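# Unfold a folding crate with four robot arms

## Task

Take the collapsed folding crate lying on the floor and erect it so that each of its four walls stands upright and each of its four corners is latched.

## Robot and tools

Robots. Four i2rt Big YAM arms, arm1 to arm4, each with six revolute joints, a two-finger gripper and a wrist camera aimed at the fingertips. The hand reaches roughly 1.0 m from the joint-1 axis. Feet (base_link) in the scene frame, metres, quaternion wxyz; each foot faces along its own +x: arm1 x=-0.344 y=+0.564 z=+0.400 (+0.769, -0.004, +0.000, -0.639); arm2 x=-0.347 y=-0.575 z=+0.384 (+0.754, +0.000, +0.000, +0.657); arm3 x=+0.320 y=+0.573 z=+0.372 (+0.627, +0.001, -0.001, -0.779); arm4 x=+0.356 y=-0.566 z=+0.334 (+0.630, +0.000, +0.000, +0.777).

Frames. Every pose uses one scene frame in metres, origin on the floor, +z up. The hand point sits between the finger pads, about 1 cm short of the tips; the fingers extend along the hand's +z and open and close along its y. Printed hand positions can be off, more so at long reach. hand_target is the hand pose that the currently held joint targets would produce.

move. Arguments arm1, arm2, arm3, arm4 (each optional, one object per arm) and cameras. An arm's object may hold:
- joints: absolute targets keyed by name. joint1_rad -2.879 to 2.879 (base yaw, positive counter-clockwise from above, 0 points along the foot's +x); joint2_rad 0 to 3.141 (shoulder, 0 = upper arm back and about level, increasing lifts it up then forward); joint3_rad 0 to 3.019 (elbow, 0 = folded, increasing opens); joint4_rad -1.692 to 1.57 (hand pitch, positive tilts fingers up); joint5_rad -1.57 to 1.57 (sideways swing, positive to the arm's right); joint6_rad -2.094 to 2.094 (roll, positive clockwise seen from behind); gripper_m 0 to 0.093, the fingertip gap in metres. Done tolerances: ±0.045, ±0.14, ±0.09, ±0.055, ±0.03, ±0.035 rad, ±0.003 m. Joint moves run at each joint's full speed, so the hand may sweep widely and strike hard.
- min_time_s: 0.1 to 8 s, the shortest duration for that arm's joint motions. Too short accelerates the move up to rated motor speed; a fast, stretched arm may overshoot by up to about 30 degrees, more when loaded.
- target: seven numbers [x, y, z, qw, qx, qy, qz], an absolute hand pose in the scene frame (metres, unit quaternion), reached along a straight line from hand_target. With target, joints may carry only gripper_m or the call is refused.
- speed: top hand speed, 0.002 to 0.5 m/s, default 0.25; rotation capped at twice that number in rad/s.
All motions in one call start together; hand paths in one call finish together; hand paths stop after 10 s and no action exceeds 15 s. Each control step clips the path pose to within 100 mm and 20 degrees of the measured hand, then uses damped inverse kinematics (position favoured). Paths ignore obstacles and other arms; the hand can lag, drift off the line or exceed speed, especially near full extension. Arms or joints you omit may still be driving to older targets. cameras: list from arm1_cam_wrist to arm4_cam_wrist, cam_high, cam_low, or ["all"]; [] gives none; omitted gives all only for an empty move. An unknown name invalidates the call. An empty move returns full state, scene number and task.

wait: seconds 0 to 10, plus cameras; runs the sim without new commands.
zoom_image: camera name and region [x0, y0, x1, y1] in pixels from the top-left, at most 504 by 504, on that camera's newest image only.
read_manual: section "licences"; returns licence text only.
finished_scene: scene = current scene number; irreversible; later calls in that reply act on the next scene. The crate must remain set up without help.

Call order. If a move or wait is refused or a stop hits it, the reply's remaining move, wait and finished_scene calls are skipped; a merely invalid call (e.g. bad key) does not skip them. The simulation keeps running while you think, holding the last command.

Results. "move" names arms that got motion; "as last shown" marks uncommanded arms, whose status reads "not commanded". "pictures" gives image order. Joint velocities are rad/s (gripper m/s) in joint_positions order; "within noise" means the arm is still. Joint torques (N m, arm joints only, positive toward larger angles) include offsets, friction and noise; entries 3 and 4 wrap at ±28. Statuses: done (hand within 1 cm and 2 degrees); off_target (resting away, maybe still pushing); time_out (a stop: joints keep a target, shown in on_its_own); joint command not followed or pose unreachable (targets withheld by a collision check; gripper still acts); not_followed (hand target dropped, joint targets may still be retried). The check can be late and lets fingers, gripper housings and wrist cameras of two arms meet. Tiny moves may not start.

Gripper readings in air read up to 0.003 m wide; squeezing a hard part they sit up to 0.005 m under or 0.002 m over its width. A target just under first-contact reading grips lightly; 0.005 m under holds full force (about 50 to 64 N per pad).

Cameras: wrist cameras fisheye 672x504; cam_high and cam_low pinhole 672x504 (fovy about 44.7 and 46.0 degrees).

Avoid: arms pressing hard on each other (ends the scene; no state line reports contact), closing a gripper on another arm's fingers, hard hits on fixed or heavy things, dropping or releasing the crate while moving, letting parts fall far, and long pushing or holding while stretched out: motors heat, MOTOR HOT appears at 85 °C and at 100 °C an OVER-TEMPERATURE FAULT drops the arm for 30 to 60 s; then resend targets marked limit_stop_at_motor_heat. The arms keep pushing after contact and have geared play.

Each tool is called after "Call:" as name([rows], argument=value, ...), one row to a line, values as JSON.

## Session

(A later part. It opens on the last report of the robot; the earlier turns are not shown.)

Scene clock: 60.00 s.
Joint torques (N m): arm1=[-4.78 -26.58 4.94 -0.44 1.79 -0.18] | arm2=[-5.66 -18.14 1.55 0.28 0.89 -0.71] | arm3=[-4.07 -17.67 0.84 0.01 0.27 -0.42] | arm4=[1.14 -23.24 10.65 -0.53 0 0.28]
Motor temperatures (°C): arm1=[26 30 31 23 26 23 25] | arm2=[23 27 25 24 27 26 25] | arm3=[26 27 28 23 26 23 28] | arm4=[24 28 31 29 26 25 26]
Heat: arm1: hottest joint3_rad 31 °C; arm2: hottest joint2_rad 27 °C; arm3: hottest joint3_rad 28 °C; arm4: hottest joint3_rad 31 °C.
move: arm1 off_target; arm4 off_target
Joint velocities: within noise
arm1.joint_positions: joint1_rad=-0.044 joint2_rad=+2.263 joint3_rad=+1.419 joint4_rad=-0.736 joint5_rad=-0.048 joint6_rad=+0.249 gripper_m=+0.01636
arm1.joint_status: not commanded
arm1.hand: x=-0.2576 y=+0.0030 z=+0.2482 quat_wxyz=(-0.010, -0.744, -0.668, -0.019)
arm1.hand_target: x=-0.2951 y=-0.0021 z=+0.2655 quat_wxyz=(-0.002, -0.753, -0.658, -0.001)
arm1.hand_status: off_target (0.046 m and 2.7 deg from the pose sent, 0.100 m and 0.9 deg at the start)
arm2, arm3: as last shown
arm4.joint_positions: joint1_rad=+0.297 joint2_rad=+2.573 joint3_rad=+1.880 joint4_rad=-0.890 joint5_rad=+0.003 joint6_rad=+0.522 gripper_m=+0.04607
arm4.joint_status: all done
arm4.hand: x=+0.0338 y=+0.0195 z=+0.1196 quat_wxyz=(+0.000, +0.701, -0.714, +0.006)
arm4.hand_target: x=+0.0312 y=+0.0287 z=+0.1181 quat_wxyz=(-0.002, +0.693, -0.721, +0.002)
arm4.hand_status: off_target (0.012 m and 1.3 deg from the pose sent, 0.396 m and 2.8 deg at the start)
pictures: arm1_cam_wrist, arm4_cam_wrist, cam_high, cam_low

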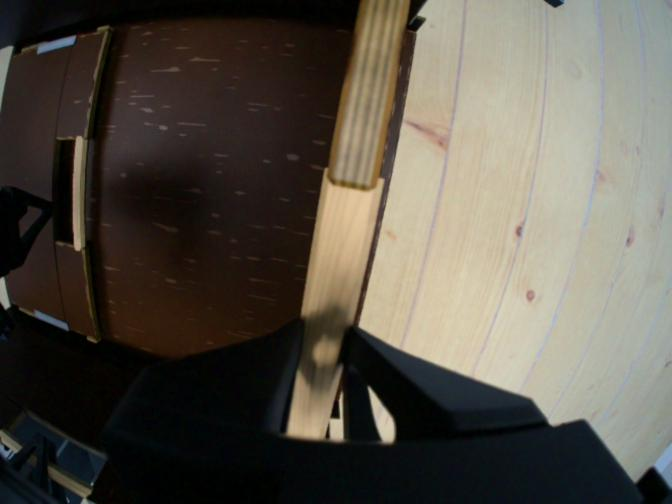

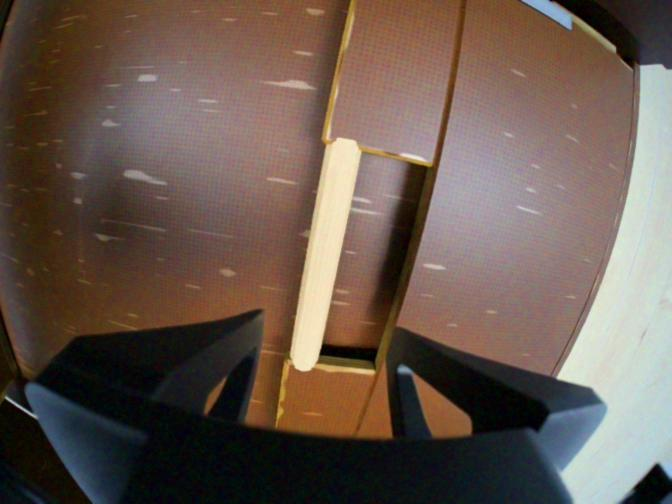

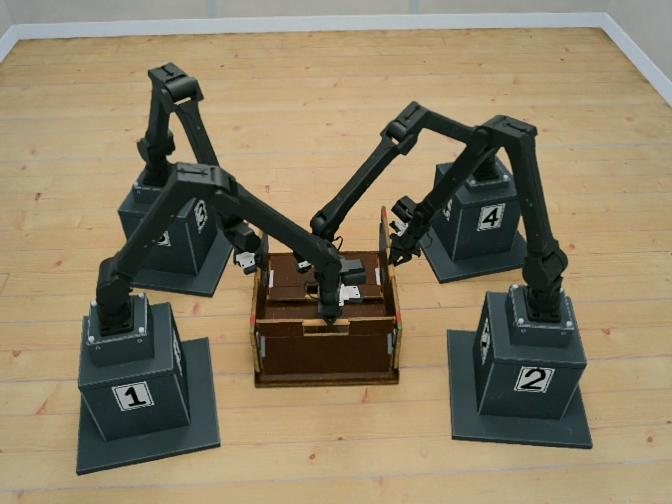

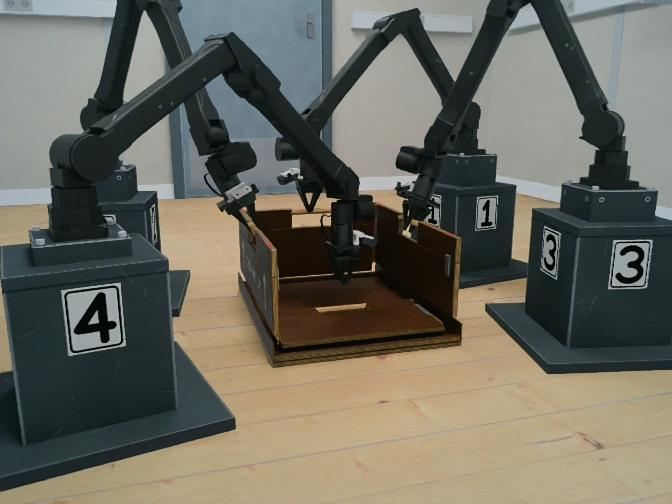

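Call:
move(arm1={"target": [-0.345, -0.002, 0.266, 0, 0.7513, 0.66, 0], "speed": 0.07}, arm4={"target": [0.028, 0.030, 0.017, 0, 0.6865, -0.7271, 0], "speed": 0.25, "joints": {"gripper_m": 0.046}})

Call:
move(arm4={"joints": {"gripper_m": 0.006}}, cameras=["arm4_cam_wrist", "arm1_cam_wrist", "cam_high"])

Scene clock: 63.77 s.
Joint torques (N m): arm1=[-7.18 -25.93 5.01 -0.06 2.04 -0.25] | arm2=[-5.71 -18.08 1.57 0.27 0.9 -0.71] | arm3=[-3.31 -16.91 0.85 0.02 0.32 -0.42] | arm4=[1.49 -22.07 9.98 0.12 -0.09 0.28]
Motor temperatures (°C): arm1=[26 31 31 23 27 23 25] | arm2=[24 27 25 24 27 26 25] | arm3=[26 27 27 23 26 23 28] | arm4=[24 28 31 29 26 25 26]
Heat: arm1: hottest joint2_rad 31 °C; arm2: hottest joint2_rad 27 °C; arm3: hottest gripper 28 °C; arm4: hottest joint3_rad 31 °C.
move: arm1 off_target; arm4 off_target
Joint velocities: within noise
arm1.joint_positions: joint1_rad=-0.099 joint2_rad=+2.252 joint3_rad=+1.408 joint4_rad=-0.744 joint5_rad=-0.053 joint6_rad=+0.175 gripper_m=+0.01533
arm1.joint_status: not commanded
arm1.hand: x=-0.2882 y=+0.0037 z=+0.2516 quat_wxyz=(-0.009, -0.738, -0.674, -0.022)
arm1.hand_target: x=-0.3424 y=+0.0000 z=+0.2649 quat_wxyz=(+0.001, -0.752, -0.659, -0.002)
arm1.hand_status: off_target (0.059 m and 3.6 deg from the pose sent, 0.089 m and 2.7 deg at the start)
arm2: as last shown
arm3.joint_positions: joint1_rad=-0.647 joint2_rad=+2.044 joint3_rad=+0.944 joint4_rad=-0.198 joint5_rad=-0.319 joint6_rad=+0.745 gripper_m=+0.01521
arm3.joint_status: not commanded
arm3.hand: x=-0.0184 y=+0.2119 z=+0.2364 quat_wxyz=(-0.207, -0.978, -0.003, -0.005)
arm3.hand_target: x=-0.0228 y=+0.2346 z=+0.2474 quat_wxyz=(-0.200, -0.980, -0.004, +0.002)
arm3.hand_status: not commanded
arm4.joint_positions: joint1_rad=+0.300 joint2_rad=+2.766 joint3_rad=+2.009 joint4_rad=-0.818 joint5_rad=+0.002 joint6_rad=+0.544 gripper_m=+0.04606
arm4.joint_status: all done
arm4.hand: x=+0.0283 y=+0.0246 z=+0.0302 quat_wxyz=(+0.000, +0.694, -0.720, +0.002)
arm4.hand_target: x=+0.0267 y=+0.0280 z=+0.0176 quat_wxyz=(-0.001, +0.688, -0.726, +0.000)
arm4.hand_status: off_target (0.014 m and 1.2 deg from the pose sent, 0.103 m and 2.3 deg at the start)
pictures: none

Scene clock: 64.50 s.
Joint torques (N m): arm1=[-7.06 -26.17 4.94 -0.09 2.07 -0.3] | arm2=[-5.71 -18.14 1.57 0.28 0.9 -0.71] | arm3=[-3.9 -17.49 0.83 -0.09 0.31 -0.43] | arm4=[2.02 -22.12 9.96 0.46 -0.26 0.28]
Motor temperatures (°C): arm1=[26 31 31 23 27 23 25] | arm2=[24 27 25 24 27 26 25] | arm3=[26 27 27 23 26 23 28] | arm4=[24 28 31 29 26 25 26]
Heat: arm1: hottest joint2_rad 31 °C; arm2: hottest joint2_rad 27 °C; arm3: hottest gripper 28 °C; arm4: hottest joint3_rad 31 °C.
move: arm4 off_target
Joint velocities: within noise
arm1, arm2, arm3: as last shown
arm4.joint_positions: joint1_rad=+0.295 joint2_rad=+2.766 joint3_rad=+2.009 joint4_rad=-0.825 joint5_rad=+0.014 joint6_rad=+0.547 gripper_m=+0.01717
arm4.joint_status: gripper_m off_target (ended at +0.01720, target +0.00600)
arm4.hand: x=+0.0338 y=+0.0255 z=+0.0302 quat_wxyz=(-0.005, +0.691, -0.723, +0.007)
arm4.hand_target: x=+0.0284 y=+0.0291 z=+0.0176 quat_wxyz=(-0.004, +0.686, -0.727, +0.000)
arm4.hand_status: not commanded
pictures: arm1_cam_wrist, arm4_cam_wrist, cam_high

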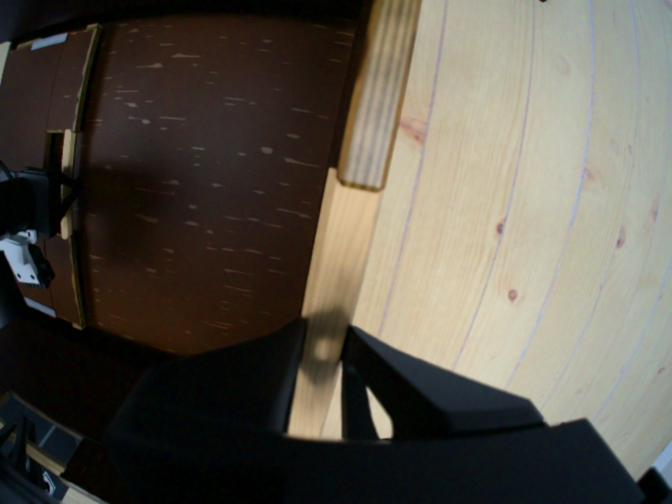

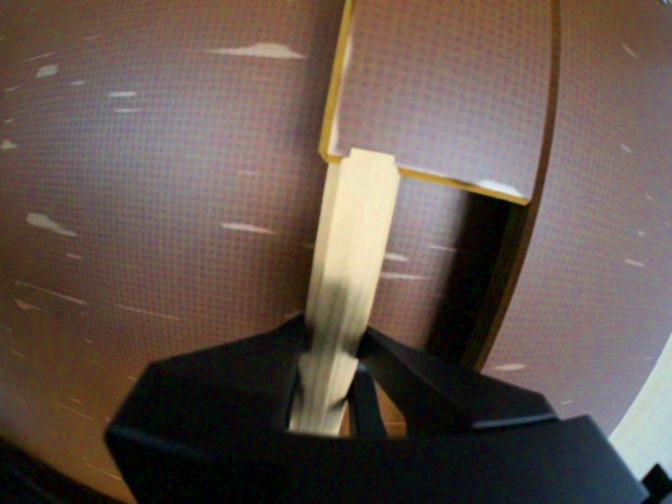

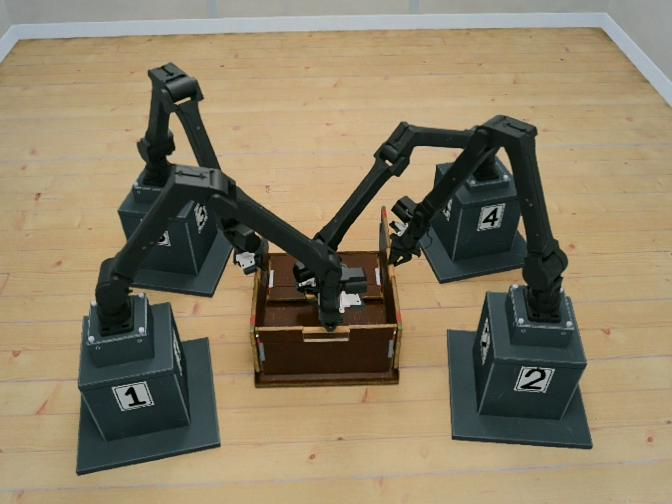

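Call:
move(arm4={"target": [0.037, 0.030, 0.139, 0, 0.6865, -0.7271, 0], "speed": 0.2}, arm1={"target": [-0.372, -0.002, 0.264, 0, 0.7513, 0.66, 0], "speed": 0.07})

Call:
move(arm4={"target": [0.085, 0.030, 0.204, 0, 0.6865, -0.7271, 0], "speed": 0.22})

Call:
move(arm4={"target": [0.166, 0.030, 0.258, 0, 0.6865, -0.7271, 0], "speed": 0.22}, arm1={"target": [-0.31, -0.002, 0.262, 0, 0.7513, 0.66, 0], "speed": 0.1})

Call:
move(arm4={"target": [0.30, 0.030, 0.276, 0, 0.6865, -0.7271, 0], "speed": 0.09}, cameras=["cam_low", "cam_high", "arm4_cam_wrist", "arm1_cam_wrist"])

Scene clock: 69.00 s.
Joint torques (N m): arm1=[-10.87 -24.47 4.77 0.29 2.39 -0.46] | arm2=[-5.71 -18.14 1.57 0.27 0.9 -0.71] | arm3=[-3.49 -17.73 0.87 -0.08 0.3 -0.41] | arm4=[2.2 -28.16 7.49 -1.03 -0.16 0.26]
Motor temperatures (°C): arm1=[26 31 31 23 27 23 25] | arm2=[24 27 25 24 27 26 25] | arm3=[26 27 27 23 26 23 28] | arm4=[24 29 31 29 26 25 26]
Heat: arm1: hottest joint2_rad 31 °C; arm2: hottest joint2_rad 27 °C; arm3: hottest gripper 28 °C; arm4: hottest joint3_rad 31 °C.
move: arm1 off_target; arm4 off_target
Joint velocities: within noise
arm1.joint_positions: joint1_rad=-0.102 joint2_rad=+2.251 joint3_rad=+1.407 joint4_rad=-0.742 joint5_rad=-0.061 joint6_rad=+0.151 gripper_m=+0.01533
arm1.joint_status: not commanded
arm1.hand: x=-0.2886 y=+0.0036 z=+0.2521 quat_wxyz=(-0.013, -0.731, -0.682, -0.025)
arm1.hand_target: x=-0.3657 y=+0.0014 z=+0.2631 quat_wxyz=(+0.000, -0.751, -0.660, -0.001)
arm1.hand_status: off_target (0.084 m and 4.7 deg from the pose sent, 0.085 m and 3.6 deg at the start)
arm2.joint_positions: joint1_rad=-0.692 joint2_rad=+2.036 joint3_rad=+0.892 joint4_rad=-0.137 joint5_rad=-0.336 joint6_rad=+0.737 gripper_m=+0.01671
arm2.joint_status: not commanded
arm2.hand: x=-0.0324 y=-0.2096 z=+0.2468 quat_wxyz=(+0.006, +0.027, -0.976, -0.218)
arm2.hand_target: x=-0.0191 y=-0.2428 z=+0.2460 quat_wxyz=(-0.006, +0.020, -0.979, -0.201)
arm2.hand_status: not commanded
arm3: as last shown
arm4.joint_positions: joint1_rad=+0.275 joint2_rad=+2.598 joint3_rad=+1.894 joint4_rad=-0.887 joint5_rad=+0.000 joint6_rad=+0.530 gripper_m=+0.01649
arm4.joint_status: not commanded
arm4.hand: x=+0.0465 y=+0.0251 z=+0.1078 quat_wxyz=(+0.003, +0.690, -0.724, +0.009)
arm4.hand_target: x=+0.0377 y=+0.0327 z=+0.1374 quat_wxyz=(+0.000, +0.687, -0.727, -0.003)
arm4.hand_status: off_target (0.033 m and 1.2 deg from the pose sent, 0.109 m and 1.3 deg at the start)
pictures: none

Scene clock: 70.00 s.
Joint torques (N m): arm1=[-10.64 -25.7 4.67 0.2 2.41 -0.42] | arm2=[-5.71 -18.2 1.57 0.28 0.9 -0.71] | arm3=[-3.6 -17.26 0.9 -0.01 0.32 -0.4] | arm4=[1.44 -27.81 7.38 -1.8 0.4 0.12]
Motor temperatures (°C): arm1=[26 31 31 23 28 24 25] | arm2=[24 27 25 24 27 26 25] | arm3=[26 27 27 23 26 23 28] | arm4=[24 29 31 29 26 25 26]
Heat: arm1: hottest joint2_rad 31 °C; arm2: hottest joint2_rad 27 °C; arm3: hottest gripper 28 °C; arm4: hottest joint3_rad 31 °C.
move: arm4 off_target
Joint velocities: within noise
arm1, arm2, arm3: as last shown
arm4.joint_positions: joint1_rad=+0.223 joint2_rad=+2.446 joint3_rad=+1.774 joint4_rad=-0.911 joint5_rad=-0.020 joint6_rad=+0.482 gripper_m=+0.01663
arm4.joint_status: not commanded
arm4.hand: x=+0.0810 y=+0.0251 z=+0.1700 quat_wxyz=(+0.011, +0.688, -0.725, +0.002)
arm4.hand_target: x=+0.0835 y=+0.0305 z=+0.2025 quat_wxyz=(+0.003, +0.686, -0.727, -0.001)
arm4.hand_status: off_target (0.035 m and 1.4 deg from the pose sent, 0.104 m and 1.2 deg at the start)
pictures: none

Scene clock: 71.33 s.
Joint torques (N m): arm1=[-2.78 -24.7 5.86 -0.01 1.73 0.09] | arm2=[-5.71 -18.08 1.57 0.28 0.9 -0.71] | arm3=[-3.55 -17.96 0.96 0.09 0.3 -0.46] | arm4=[1.08 -25.29 7.83 -1.09 0.27 0.08]
Motor temperatures (°C): arm1=[26 31 31 23 28 23 25] | arm2=[24 27 25 24 27 26 25] | arm3=[26 27 27 23 26 23 28] | arm4=[24 29 31 29 26 25 26]
Heat: arm1: hottest joint2_rad 31 °C; arm2: hottest joint2_rad 27 °C; arm3: hottest gripper 28 °C; arm4: hottest joint3_rad 31 °C.
move: arm1 off_target; arm4 off_target
Joint velocities: within noise
arm1.joint_positions: joint1_rad=-0.095 joint2_rad=+2.251 joint3_rad=+1.404 joint4_rad=-0.738 joint5_rad=-0.044 joint6_rad=+0.191 gripper_m=+0.01531
arm1.joint_status: not commanded
arm1.hand: x=-0.2873 y=+0.0043 z=+0.2511 quat_wxyz=(-0.008, -0.742, -0.670, -0.018)
arm1.hand_target: x=-0.3107 y=-0.0017 z=+0.2611 quat_wxyz=(+0.000, -0.752, -0.659, +0.000)
arm1.hand_status: off_target (0.026 m and 2.7 deg from the pose sent, 0.024 m and 4.7 deg at the start)
arm2, arm3: as last shown
arm4.joint_positions: joint1_rad=+0.116 joint2_rad=+2.279 joint3_rad=+1.644 joint4_rad=-0.953 joint5_rad=-0.011 joint6_rad=+0.369 gripper_m=+0.01627
arm4.joint_status: not commanded
arm4.hand: x=+0.1567 y=+0.0242 z=+0.2341 quat_wxyz=(+0.008, +0.691, -0.723, +0.005)
arm4.hand_target: x=+0.1625 y=+0.0294 z=+0.2577 quat_wxyz=(+0.000, +0.688, -0.726, -0.001)
arm4.hand_status: off_target (0.026 m and 1.3 deg from the pose sent, 0.122 m and 1.4 deg at the start)
pictures: none

Scene clock: 73.47 s.
Joint torques (N m): arm1=[-2.9 -24.88 5.74 -0.09 1.7 0.06] | arm2=[-5.77 -18.14 1.54 0.27 0.9 -0.71] | arm3=[-3.49 -17.49 0.84 -0.05 0.34 -0.41] | arm4=[-2.26 -23.82 7.43 -1.11 1.79 -0.21]
Motor temperatures (°C): arm1=[26 31 31 23 28 23 25] | arm2=[24 27 25 24 27 26 25] | arm3=[26 27 27 23 26 23 28] | arm4=[24 29 31 29 27 25 27]
Heat: arm1: hottest joint2_rad 31 °C; arm2: hottest joint2_rad 27 °C; arm3: hottest gripper 28 °C; arm4: hottest joint3_rad 31 °C.
move: arm4 off_target
Joint velocities: within noise
arm1, arm2, arm3: as last shown
arm4.joint_positions: joint1_rad=-0.052 joint2_rad=+2.188 joint3_rad=+1.543 joint4_rad=-0.934 joint5_rad=-0.058 joint6_rad=+0.191 gripper_m=+0.01627
arm4.joint_status: not commanded
arm4.hand: x=+0.2533 y=+0.0243 z=+0.2570 quat_wxyz=(+0.026, +0.694, -0.719, -0.013)
arm4.hand_target: x=+0.2936 y=+0.0289 z=+0.2753 quat_wxyz=(+0.002, +0.685, -0.728, -0.001)
arm4.hand_status: off_target (0.051 m and 3.6 deg from the pose sent, 0.149 m and 1.3 deg at the start)
pictures: arm1_cam_wrist, arm4_cam_wrist, cam_high, cam_low

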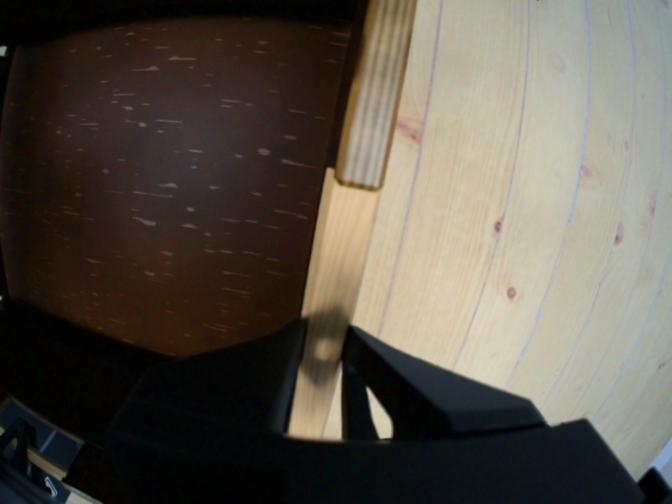

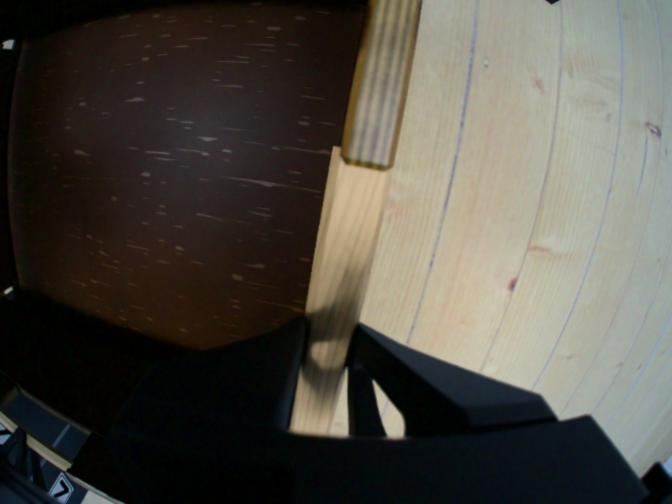

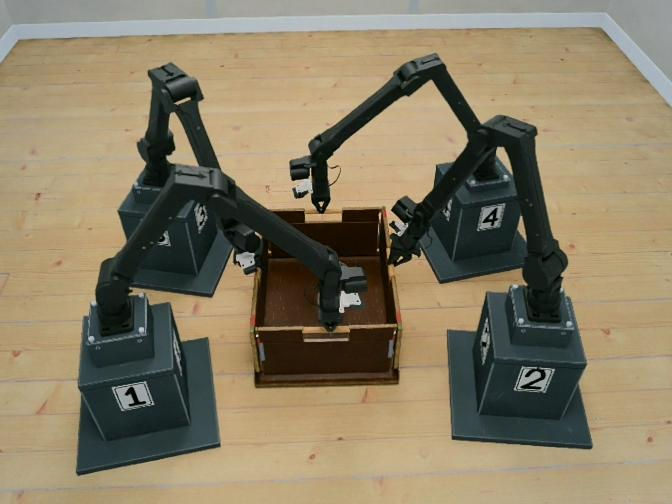

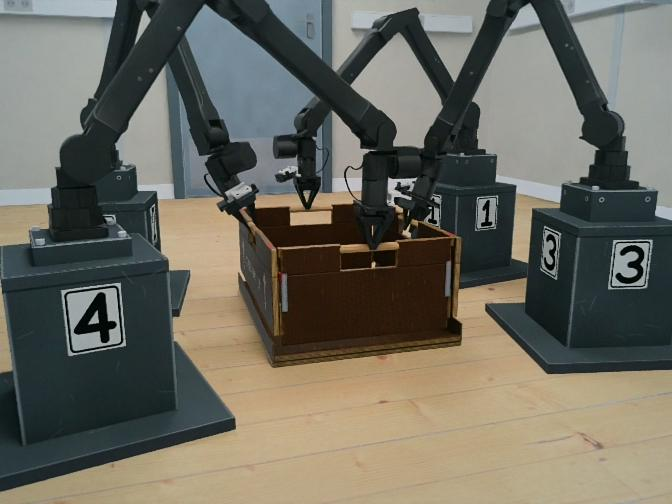

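Call:
move(arm4={"target": [0.335, 0.030, 0.274, 0, 0.6865, -0.7271, 0], "speed": 0.07}, arm2={"target": [-0.0191, -0.262, 0.246, 0.004, -0.0196, 0.9797, 0.1993], "speed": 0.07}, arm3={"target": [-0.0228, 0.252, 0.247, 0.1994, 0.9799, 0.005, -0.001], "speed": 0.07}, cameras=["cam_high", "cam_low"])

Call:
zoom_image(camera="cam_high", region=[230, 190, 430, 400])

Call:
zoom_image(camera="cam_low", region=[210, 170, 480, 380])

Scene clock: 79.90 s.
Joint torques (N m): arm1=[-2.78 -24.76 5.98 0.03 1.72 0.08] | arm2=[-7.77 -18.84 0.69 -0.08 0.95 -0.88] | arm3=[-5.54 -17.85 -0.27 -0.38 0.42 -0.66] | arm4=[-6.59 -23.88 6.5 -0.94 2.03 -0.63]
Motor temperatures (°C): arm1=[26 31 31 23 28 23 25] | arm2=[24 27 25 24 28 26 25] | arm3=[26 27 27 23 26 24 28] | arm4=[24 30 31 29 28 25 27]
Heat: arm1: hottest joint2_rad 31 °C; arm2: hottest joint5_rad 28 °C; arm3: hottest gripper 28 °C; arm4: hottest joint3_rad 31 °C.
move: arm2 off_target; arm3 off_target; arm4 off_target
Joint velocities: within noise
arm1: as last shown
arm2.joint_positions: joint1_rad=-0.697 joint2_rad=+2.036 joint3_rad=+0.884 joint4_rad=-0.122 joint5_rad=-0.345 joint6_rad=+0.727 gripper_m=+0.01671
arm2.joint_status: not commanded
arm2.hand: x=-0.0325 y=-0.2107 z=+0.2466 quat_wxyz=(+0.005, +0.031, -0.974, -0.224)
arm2.hand_target: x=-0.0174 y=-0.2553 z=+0.2466 quat_wxyz=(-0.006, +0.019, -0.979, -0.203)
arm2.hand_status: off_target (0.053 m and 3.3 deg from the pose sent, 0.054 m and 2.6 deg at the start)
arm3.joint_positions: joint1_rad=-0.650 joint2_rad=+2.044 joint3_rad=+0.935 joint4_rad=-0.178 joint5_rad=-0.331 joint6_rad=+0.744 gripper_m=+0.01521
arm3.joint_status: not commanded
arm3.hand: x=-0.0176 y=+0.2120 z=+0.2362 quat_wxyz=(-0.215, -0.977, -0.004, -0.005)
arm3.hand_target: x=-0.0223 y=+0.2478 z=+0.2452 quat_wxyz=(-0.201, -0.980, -0.005, +0.001)
arm3.hand_status: off_target (0.042 m and 1.9 deg from the pose sent, 0.042 m and 1.2 deg at the start)
arm4.joint_positions: joint1_rad=-0.056 joint2_rad=+2.187 joint3_rad=+1.538 joint4_rad=-0.928 joint5_rad=-0.064 joint6_rad=+0.168 gripper_m=+0.01627
arm4.joint_status: not commanded
arm4.hand: x=+0.2550 y=+0.0243 z=+0.2565 quat_wxyz=(+0.028, +0.701, -0.713, -0.017)
arm4.hand_target: x=+0.3300 y=+0.0273 z=+0.2721 quat_wxyz=(+0.002, +0.686, -0.728, +0.001)
arm4.hand_status: off_target (0.082 m and 4.4 deg from the pose sent, 0.084 m and 3.6 deg at the start)

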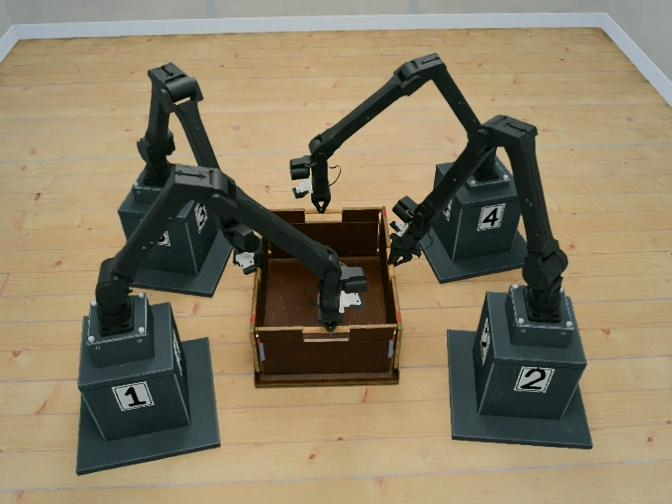

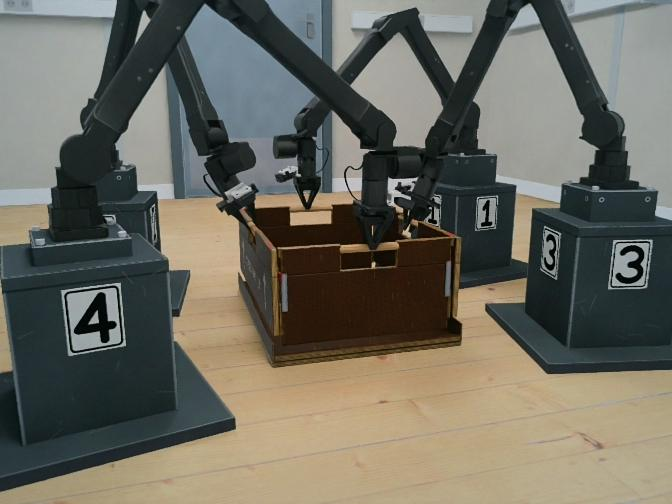

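Scaled by 2.400 from the camera's image (finer frame: 960x720).

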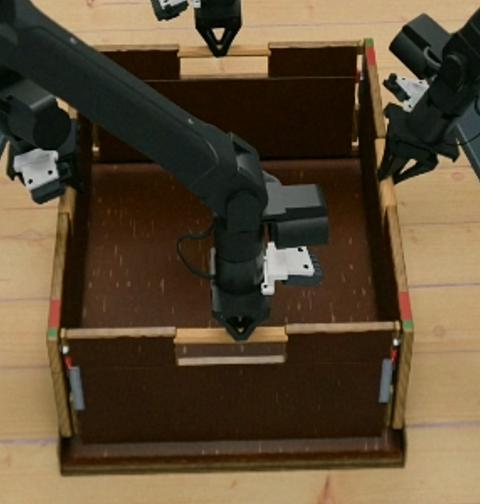

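Scaled by 1.867 from the camera's image (finer frame: 960x720).

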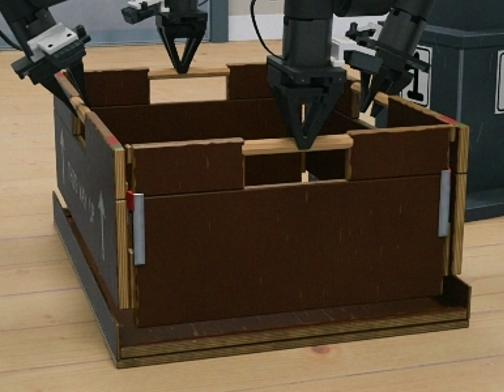

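Call:
zoom_image(camera="cam_low", region=[400, 210, 480, 320])

Call:
zoom_image(camera="cam_low", region=[235, 220, 325, 330])

Call:
zoom_image(camera="cam_high", region=[245, 195, 415, 265])

Call:
zoom_image(camera="cam_high", region=[240, 300, 410, 390])

Scaled by 4.582 from the camera's image (finer frame: 960x720).

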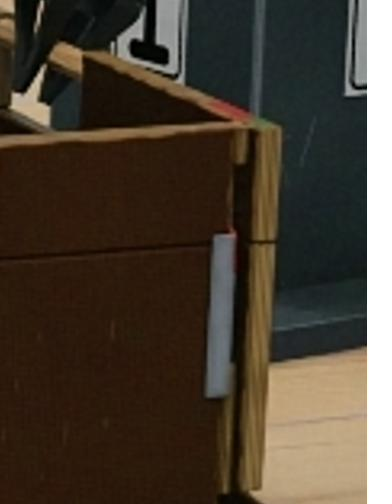

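Scaled by 4.582 from the camera's image (finer frame: 960x720).

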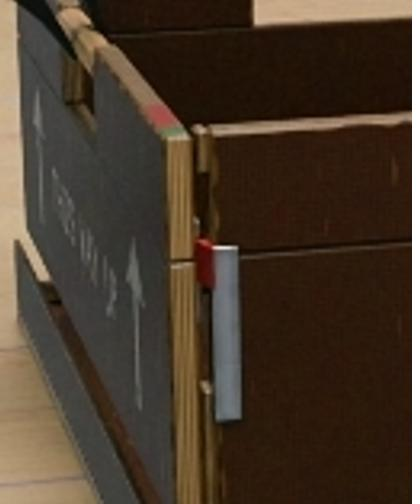

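Scaled by 2.965 from the camera's image (finer frame: 960x720).

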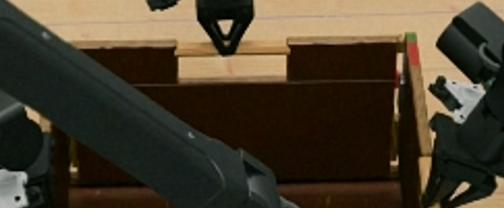

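Scaled by 2.965 from the camera's image (finer frame: 960x720).

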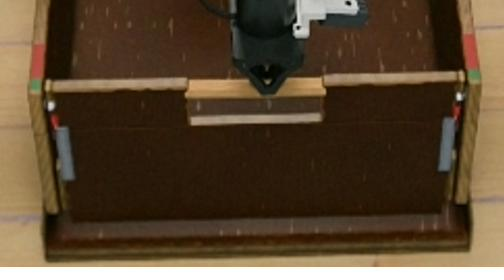

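Call:
move(arm1={"target": [-0.255, -0.002, 0.258, 0, 0.7513, 0.66, 0], "speed": 0.12}, arm4={"target": [0.218, 0.028, 0.265, 0, 0.6865, -0.7271, 0], "speed": 0.12}, arm2={"target": [-0.02, -0.222, 0.247, 0.004, -0.0196, 0.9797, 0.1993], "speed": 0.12}, arm3={"target": [-0.022, 0.218, 0.246, 0.1994, 0.9799, 0.005, -0.001], "speed": 0.12}, cameras=["cam_high", "cam_low"])

Scene clock: 84.77 s.
Joint torques (N m): arm1=[2.84 -23.24 7.3 -0.34 -0.05 0.32] | arm2=[-2.26 -17.08 3.29 -0.18 1.2 -0.3] | arm3=[-1.44 -16.67 3.06 -0.64 0.73 -0.12] | arm4=[4.54 -20.54 10.84 -1.26 0.09 0.56]
Motor temperatures (°C): arm1=[26 31 31 23 28 23 25] | arm2=[24 27 25 24 28 26 26] | arm3=[26 28 27 23 26 24 28] | arm4=[24 30 30 29 29 25 27]
Heat: arm1: hottest joint2_rad 31 °C; arm2: hottest joint5_rad 28 °C; arm3: hottest joint2_rad 28 °C; arm4: hottest joint2_rad 30 °C.
move: arm1 off_target; arm2 off_target; arm3 off_target; arm4 off_target
Joint velocities: within noise
arm1.joint_positions: joint1_rad=-0.070 joint2_rad=+2.251 joint3_rad=+1.404 joint4_rad=-0.738 joint5_rad=+0.007 joint6_rad=+0.247 gripper_m=+0.01513
arm1.joint_status: not commanded
arm1.hand: x=-0.2823 y=+0.0049 z=+0.2509 quat_wxyz=(+0.008, -0.752, -0.659, +0.003)
arm1.hand_target: x=-0.2621 y=-0.0023 z=+0.2580 quat_wxyz=(+0.002, -0.751, -0.660, +0.004)
arm1.hand_status: off_target (0.029 m and 0.9 deg from the pose sent, 0.034 m and 2.7 deg at the start)
arm2.joint_positions: joint1_rad=-0.691 joint2_rad=+2.036 joint3_rad=+0.895 joint4_rad=-0.145 joint5_rad=-0.331 joint6_rad=+0.741 gripper_m=+0.01671
arm2.joint_status: not commanded
arm2.hand: x=-0.0324 y=-0.2096 z=+0.2467 quat_wxyz=(+0.007, +0.025, -0.976, -0.215)
arm2.hand_target: x=-0.0254 y=-0.2261 z=+0.2444 quat_wxyz=(+0.001, +0.019, -0.981, -0.195)
arm2.hand_status: off_target (0.018 m and 2.3 deg from the pose sent, 0.017 m and 3.3 deg at the start)
arm3.joint_positions: joint1_rad=-0.647 joint2_rad=+2.044 joint3_rad=+0.940 joint4_rad=-0.187 joint5_rad=-0.323 joint6_rad=+0.747 gripper_m=+0.01521
arm3.joint_status: not commanded
arm3.hand: x=-0.0178 y=+0.2115 z=+0.2363 quat_wxyz=(-0.211, -0.978, -0.003, -0.005)
arm3.hand_target: x=-0.0205 y=+0.2191 z=+0.2448 quat_wxyz=(-0.199, -0.980, -0.004, +0.000)
arm3.hand_status: off_target (0.012 m and 1.5 deg from the pose sent, 0.012 m and 1.9 deg at the start)
arm4.joint_positions: joint1_rad=-0.026 joint2_rad=+2.185 joint3_rad=+1.538 joint4_rad=-0.927 joint5_rad=-0.003 joint6_rad=+0.234 gripper_m=+0.01627
arm4.joint_status: not commanded
arm4.hand: x=+0.2473 y=+0.0235 z=+0.2571 quat_wxyz=(+0.002, +0.688, -0.725, +0.000)
arm4.hand_target: x=+0.2250 y=+0.0289 z=+0.2657 quat_wxyz=(-0.002, +0.686, -0.728, -0.001)
arm4.hand_status: off_target (0.031 m and 0.4 deg from the pose sent, 0.038 m and 4.4 deg at the start)

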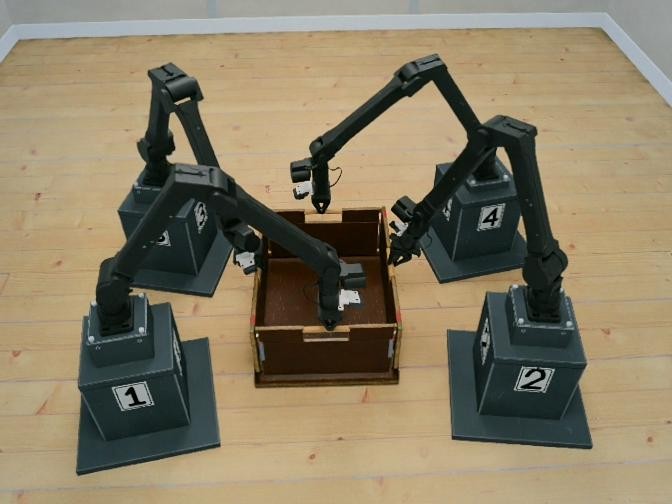

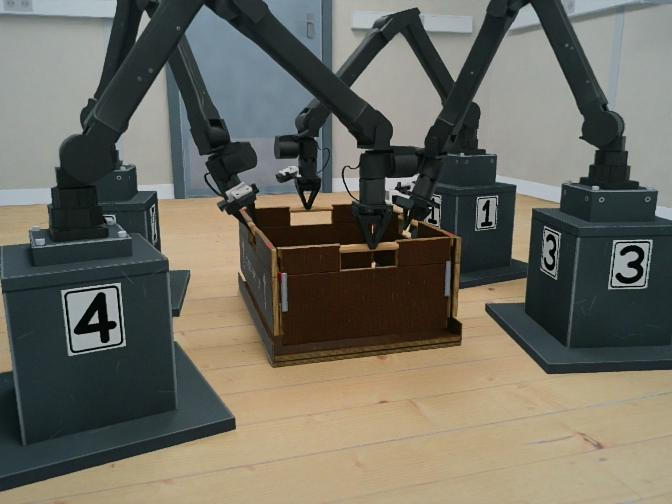

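Call:
move(arm1={"target": [-0.283, -0.002, 0.256, 0, 0.7513, 0.66, 0], "speed": 0.12}, arm4={"target": [0.252, 0.029, 0.265, 0, 0.6865, -0.7271, 0], "speed": 0.12}, arm2={"target": [-0.022, -0.208, 0.247, 0.004, -0.0196, 0.9797, 0.1993], "speed": 0.12}, arm3={"target": [-0.020, 0.204, 0.246, 0.1994, 0.9799, 0.005, -0.001], "speed": 0.12})

Call:
move(arm1={"joints": {"gripper_m": 0.05}}, arm4={"joints": {"gripper_m": 0.05}})

Call:
move(arm1={"target": [-0.283, -0.002, 0.40, 0, 0.7513, 0.66, 0], "speed": 0.2}, arm4={"target": [0.250, 0.029, 0.40, 0, 0.6865, -0.7271, 0], "speed": 0.2}, cameras=["cam_high", "cam_low"])

Call:
zoom_image(camera="cam_high", region=[230, 190, 430, 400])

Call:
zoom_image(camera="cam_low", region=[210, 170, 480, 380])

Scene clock: 88.80 s.
Joint torques (N m): arm1=[-0.97 -23.71 6.6 0.2 0.05 0.08] | arm2=[-0.44 -16.32 4.93 0.25 0.99 -0.13] | arm3=[0.62 -15.56 4.53 -0.25 0.49 0.06] | arm4=[1.38 -21.25 9.31 -0.94 0.26 0.09]
Motor temperatures (°C): arm1=[26 31 31 23 28 23 25] | arm2=[24 27 24 24 28 26 26] | arm3=[26 28 27 23 26 24 28] | arm4=[24 30 30 29 29 25 27]
Heat: arm1: hottest joint2_rad 31 °C; arm2: hottest joint5_rad 28 °C; arm3: hottest joint2_rad 28 °C; arm4: hottest joint2_rad 30 °C.
move: arm1 done; arm2 done; arm3 off_target; arm4 done
Joint velocities: within noise
arm1.joint_positions: joint1_rad=-0.075 joint2_rad=+2.249 joint3_rad=+1.404 joint4_rad=-0.738 joint5_rad=-0.004 joint6_rad=+0.240 gripper_m=+0.01512
arm1.joint_status: not commanded
arm1.hand: x=-0.2830 y=+0.0044 z=+0.2518 quat_wxyz=(+0.004, -0.751, -0.660, -0.001)
arm1.hand_target: x=-0.2829 y=-0.0023 z=+0.2568 quat_wxyz=(-0.001, -0.751, -0.660, +0.000)
arm1.hand_status: done (0.008 m and 0.5 deg from the pose sent, 0.009 m and 0.9 deg at the start)
arm2.joint_positions: joint1_rad=-0.686 joint2_rad=+2.036 joint3_rad=+0.906 joint4_rad=-0.166 joint5_rad=-0.319 joint6_rad=+0.752 gripper_m=+0.01670
arm2.joint_status: not commanded
arm2.hand: x=-0.0316 y=-0.2087 z=+0.2471 quat_wxyz=(+0.008, +0.020, -0.978, -0.207)
arm2.hand_target: x=-0.0226 y=-0.2088 z=+0.2468 quat_wxyz=(-0.002, +0.019, -0.980, -0.198)
arm2.hand_status: done (0.010 m and 1.7 deg from the pose sent, 0.011 m and 2.3 deg at the start)
arm3.joint_positions: joint1_rad=-0.643 joint2_rad=+2.044 joint3_rad=+0.946 joint4_rad=-0.202 joint5_rad=-0.308 joint6_rad=+0.750 gripper_m=+0.01521
arm3.joint_status: not commanded
arm3.hand: x=-0.0179 y=+0.2117 z=+0.2359 quat_wxyz=(-0.202, -0.979, -0.002, -0.004)
arm3.hand_target: x=-0.0200 y=+0.2048 z=+0.2456 quat_wxyz=(-0.199, -0.980, -0.005, +0.001)
arm3.hand_status: off_target (0.013 m and 0.7 deg from the pose sent, 0.012 m and 1.5 deg at the start)
arm4.joint_positions: joint1_rad=-0.029 joint2_rad=+2.185 joint3_rad=+1.538 joint4_rad=-0.927 joint5_rad=-0.009 joint6_rad=+0.231 gripper_m=+0.01627
arm4.joint_status: not commanded
arm4.hand: x=+0.2481 y=+0.0237 z=+0.2571 quat_wxyz=(+0.005, +0.688, -0.725, -0.001)
arm4.hand_target: x=+0.2516 y=+0.0289 z=+0.2649 quat_wxyz=(+0.000, +0.687, -0.727, +0.000)
arm4.hand_status: done (0.010 m and 0.6 deg from the pose sent, 0.011 m and 0.4 deg at the start)
pictures: none

Scene clock: 89.40 s.
Joint torques (N m): arm1=[-0.32 -24.29 6.48 0.16 0.09 0.02] | arm2=[-0.38 -16.38 4.92 0.27 0.99 -0.12] | arm3=[0.62 -15.68 4.45 -0.25 0.48 0.08] | arm4=[1.26 -20.89 9.35 -0.53 -0.01 0.09]
Motor temperatures (°C): arm1=[26 31 31 23 28 23 25] | arm2=[24 27 24 24 28 26 26] | arm3=[26 28 27 23 26 24 28] | arm4=[24 30 30 29 29 25 27]
Heat: arm1: hottest joint2_rad 31 °C; arm2: hottest joint5_rad 28 °C; arm3: hottest joint2_rad 28 °C; arm4: hottest joint2_rad 30 °C.
move: arm1 done; arm4 done
Joint velocities: within noise
arm1.joint_positions: joint1_rad=-0.065 joint2_rad=+2.248 joint3_rad=+1.404 joint4_rad=-0.747 joint5_rad=-0.013 joint6_rad=+0.240 gripper_m=+0.04996
arm1.joint_status: all done
arm1.hand: x=-0.2765 y=+0.0070 z=+0.2526 quat_wxyz=(+0.004, -0.748, -0.663, -0.007)
arm1.hand_target: x=-0.2769 y=+0.0002 z=+0.2568 quat_wxyz=(+0.000, -0.748, -0.663, -0.005)
arm1.hand_status: not commanded
arm2, arm3: as last shown
arm4.joint_positions: joint1_rad=-0.024 joint2_rad=+2.183 joint3_rad=+1.538 joint4_rad=-0.945 joint5_rad=-0.001 joint6_rad=+0.231 gripper_m=+0.04995
arm4.joint_status: all done
arm4.hand: x=+0.2474 y=+0.0192 z=+0.2580 quat_wxyz=(+0.006, +0.690, -0.724, +0.008)
arm4.hand_target: x=+0.2493 y=+0.0261 z=+0.2643 quat_wxyz=(+0.002, +0.689, -0.725, +0.004)
arm4.hand_status: not commanded
pictures: none

Scene clock: 90.83 s.
Joint torques (N m): arm1=[-0.62 -21.6 9.69 0.1 0.25 0.06] | arm2=[-0.38 -16.32 4.92 0.27 0.99 -0.13] | arm3=[0.32 -15.56 4.44 -0.1 0.5 0.11] | arm4=[1.08 -18.49 12.29 -0.53 -0.03 0.13]
Motor temperatures (°C): arm1=[26 31 31 23 28 23 25] | arm2=[24 27 24 24 28 26 26] | arm3=[26 28 27 23 26 24 28] | arm4=[24 30 30 29 28 25 27]
Heat: arm1: hottest joint2_rad 31 °C; arm2: hottest joint5_rad 28 °C; arm3: hottest joint2_rad 28 °C; arm4: hottest joint2_rad 30 °C.
move: arm1 off_target; arm4 off_target
Joint velocities: within noise
arm1.joint_positions: joint1_rad=-0.067 joint2_rad=+2.010 joint3_rad=+1.427 joint4_rad=-1.020 joint5_rad=-0.007 joint6_rad=+0.240 gripper_m=+0.04996
arm1.joint_status: not commanded
arm1.hand: x=-0.2783 y=+0.0132 z=+0.3890 quat_wxyz=(+0.011, -0.749, -0.663, -0.008)
arm1.hand_target: x=-0.2822 y=-0.0022 z=+0.3989 quat_wxyz=(+0.001, -0.751, -0.661, +0.000)
arm1.hand_status: off_target (0.019 m and 1.6 deg from the pose sent, 0.148 m and 1.1 deg at the start)
arm2, arm3: as last shown
arm4.joint_positions: joint1_rad=-0.029 joint2_rad=+2.004 joint3_rad=+1.632 joint4_rad=-1.215 joint5_rad=-0.001 joint6_rad=+0.231 gripper_m=+0.04995
arm4.joint_status: not commanded
arm4.hand: x=+0.2504 y=+0.0184 z=+0.3933 quat_wxyz=(+0.005, +0.688, -0.725, +0.006)
arm4.hand_target: x=+0.2525 y=+0.0305 z=+0.3997 quat_wxyz=(+0.000, +0.685, -0.729, +0.000)
arm4.hand_status: off_target (0.013 m and 1.0 deg from the pose sent, 0.142 m and 1.3 deg at the start)

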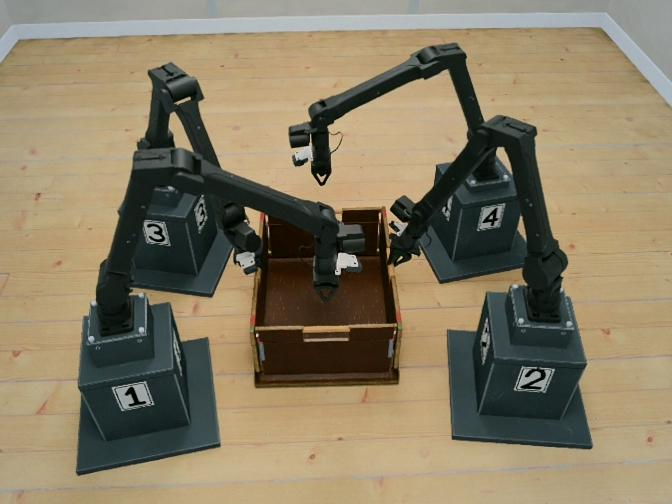

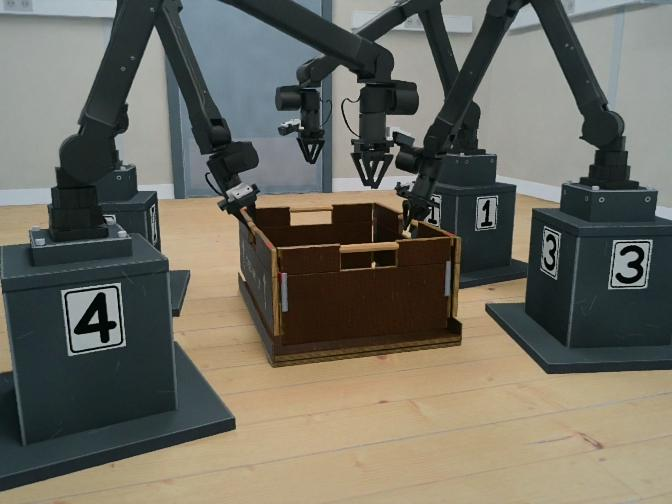

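Scaled by 2.400 from the camera's image (finer frame: 960x720).

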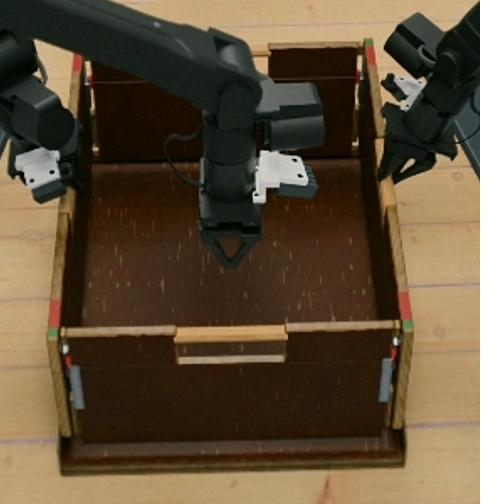

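Scaled by 1.867 from the camera's image (finer frame: 960x720).

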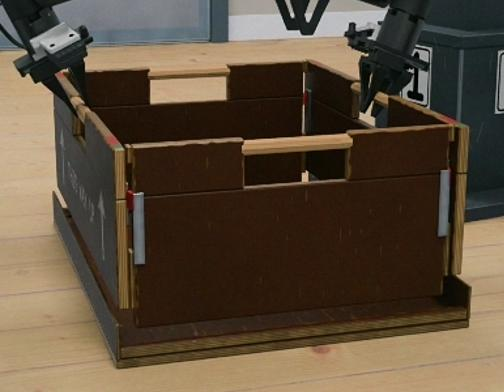

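Call:
move(arm2={"joints": {"gripper_m": 0.05}}, arm3={"joints": {"gripper_m": 0.05}})

Call:
move(arm2={"target": [-0.023, -0.278, 0.369, 0.004, -0.0196, 0.9797, 0.1993], "speed": 0.2}, arm3={"target": [-0.022, 0.268, 0.377, 0.1994, 0.9799, 0.005, -0.001], "speed": 0.2}, cameras=["cam_high", "cam_low"])

Call:
zoom_image(camera="cam_high", region=[230, 190, 430, 400])

Call:
zoom_image(camera="cam_low", region=[210, 170, 480, 380])

Scene clock: 93.20 s.
Joint torques (N m): arm1=[-0.56 -21.77 9.59 0.08 0.28 0.06] | arm2=[-0.5 -16.26 4.85 0.34 -0.04 -0.12] | arm3=[0.09 -15.38 4.51 0.36 0.11 0.07] | arm4=[1.26 -18.96 12.31 -0.54 -0.03 0.13]
Motor temperatures (°C): arm1=[26 31 32 23 27 23 25] | arm2=[24 27 25 24 28 26 26] | arm3=[26 28 27 23 26 23 28] | arm4=[24 30 31 29 28 25 27]
Heat: arm1: hottest joint3_rad 32 °C; arm2: hottest joint5_rad 28 °C; arm3: hottest joint2_rad 28 °C; arm4: hottest joint3_rad 31 °C.
move: arm2 done; arm3 done
Joint velocities: within noise
arm1, arm4: as last shown
arm2.joint_positions: joint1_rad=-0.695 joint2_rad=+2.036 joint3_rad=+0.906 joint4_rad=-0.169 joint5_rad=-0.286 joint6_rad=+0.752 gripper_m=+0.04989
arm2.joint_status: all done
arm2.hand: x=-0.0249 y=-0.2157 z=+0.2452 quat_wxyz=(-0.003, +0.013, -0.981, -0.195)
arm2.hand_target: x=-0.0183 y=-0.2127 z=+0.2465 quat_wxyz=(-0.006, +0.014, -0.981, -0.195)
arm2.hand_status: not commanded
arm3.joint_positions: joint1_rad=-0.650 joint2_rad=+2.041 joint3_rad=+0.947 joint4_rad=-0.225 joint5_rad=-0.291 joint6_rad=+0.751 gripper_m=+0.04989
arm3.joint_status: all done
arm3.hand: x=-0.0199 y=+0.2187 z=+0.2355 quat_wxyz=(-0.190, -0.982, +0.005, -0.004)
arm3.hand_target: x=-0.0228 y=+0.2094 z=+0.2448 quat_wxyz=(-0.194, -0.981, +0.001, +0.002)
arm3.hand_status: not commanded
pictures: none

Scene clock: 94.70 s.
Joint torques (N m): arm1=[-0.79 -21.66 9.73 -0.02 0.22 0.02] | arm2=[0.03 -14.92 5.39 0.31 -0.33 -0.17] | arm3=[-1.79 -12.1 4.85 0.25 -0.19 -0.06] | arm4=[1.26 -18.9 12.31 -0.54 -0.03 0.12]
Motor temperatures (°C): arm1=[26 31 32 23 27 23 25] | arm2=[24 27 25 24 28 26 26] | arm3=[26 28 27 23 26 23 28] | arm4=[24 30 31 29 28 25 27]
Heat: arm1: hottest joint3_rad 32 °C; arm2: hottest joint5_rad 28 °C; arm3: hottest joint2_rad 28 °C; arm4: hottest joint3_rad 31 °C.
move: arm2 done; arm3 done
Joint velocities: within noise
arm1, arm4: as last shown
arm2.joint_positions: joint1_rad=-0.809 joint2_rad=+1.680 joint3_rad=+0.820 joint4_rad=-0.481 joint5_rad=-0.322 joint6_rad=+0.628 gripper_m=+0.04989
arm2.joint_status: not commanded
arm2.hand: x=-0.0267 y=-0.2765 z=+0.3616 quat_wxyz=(+0.001, +0.018, -0.981, -0.195)
arm2.hand_target: x=-0.0235 y=-0.2763 z=+0.3687 quat_wxyz=(-0.003, +0.021, -0.980, -0.200)
arm2.hand_status: done (0.008 m and 0.8 deg from the pose sent, 0.139 m and 0.9 deg at the start)
arm3.joint_positions: joint1_rad=-0.738 joint2_rad=+1.663 joint3_rad=+0.909 joint4_rad=-0.558 joint5_rad=-0.322 joint6_rad=+0.647 gripper_m=+0.04989
arm3.joint_status: not commanded
arm3.hand: x=-0.0262 y=+0.2604 z=+0.3790 quat_wxyz=(-0.203, -0.979, -0.006, +0.007)
arm3.hand_target: x=-0.0221 y=+0.2672 z=+0.3762 quat_wxyz=(-0.199, -0.980, -0.005, +0.000)
arm3.hand_status: done (0.009 m and 0.8 deg from the pose sent, 0.150 m and 1.7 deg at the start)

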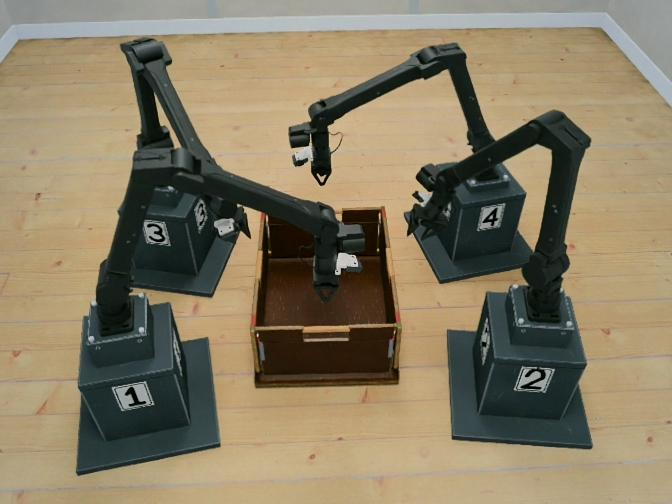

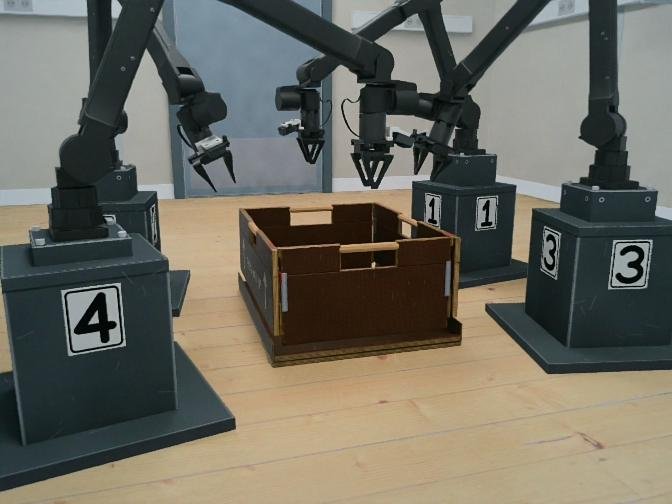

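Scaled by 2.400 from the camera's image (finer frame: 960x720).

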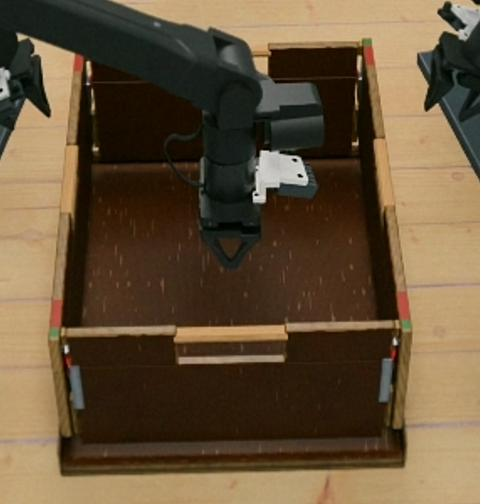

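Scaled by 1.867 from the camera's image (finer frame: 960x720).

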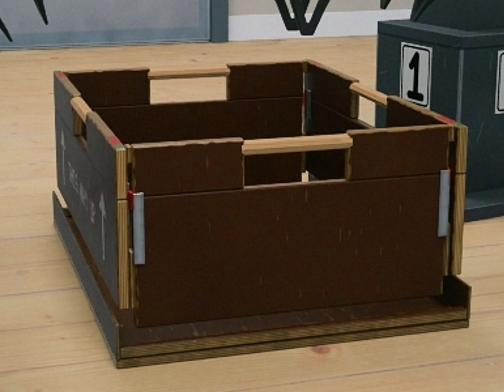

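Call:
finished_scene(scene=2)

The scene is finished: the task was done.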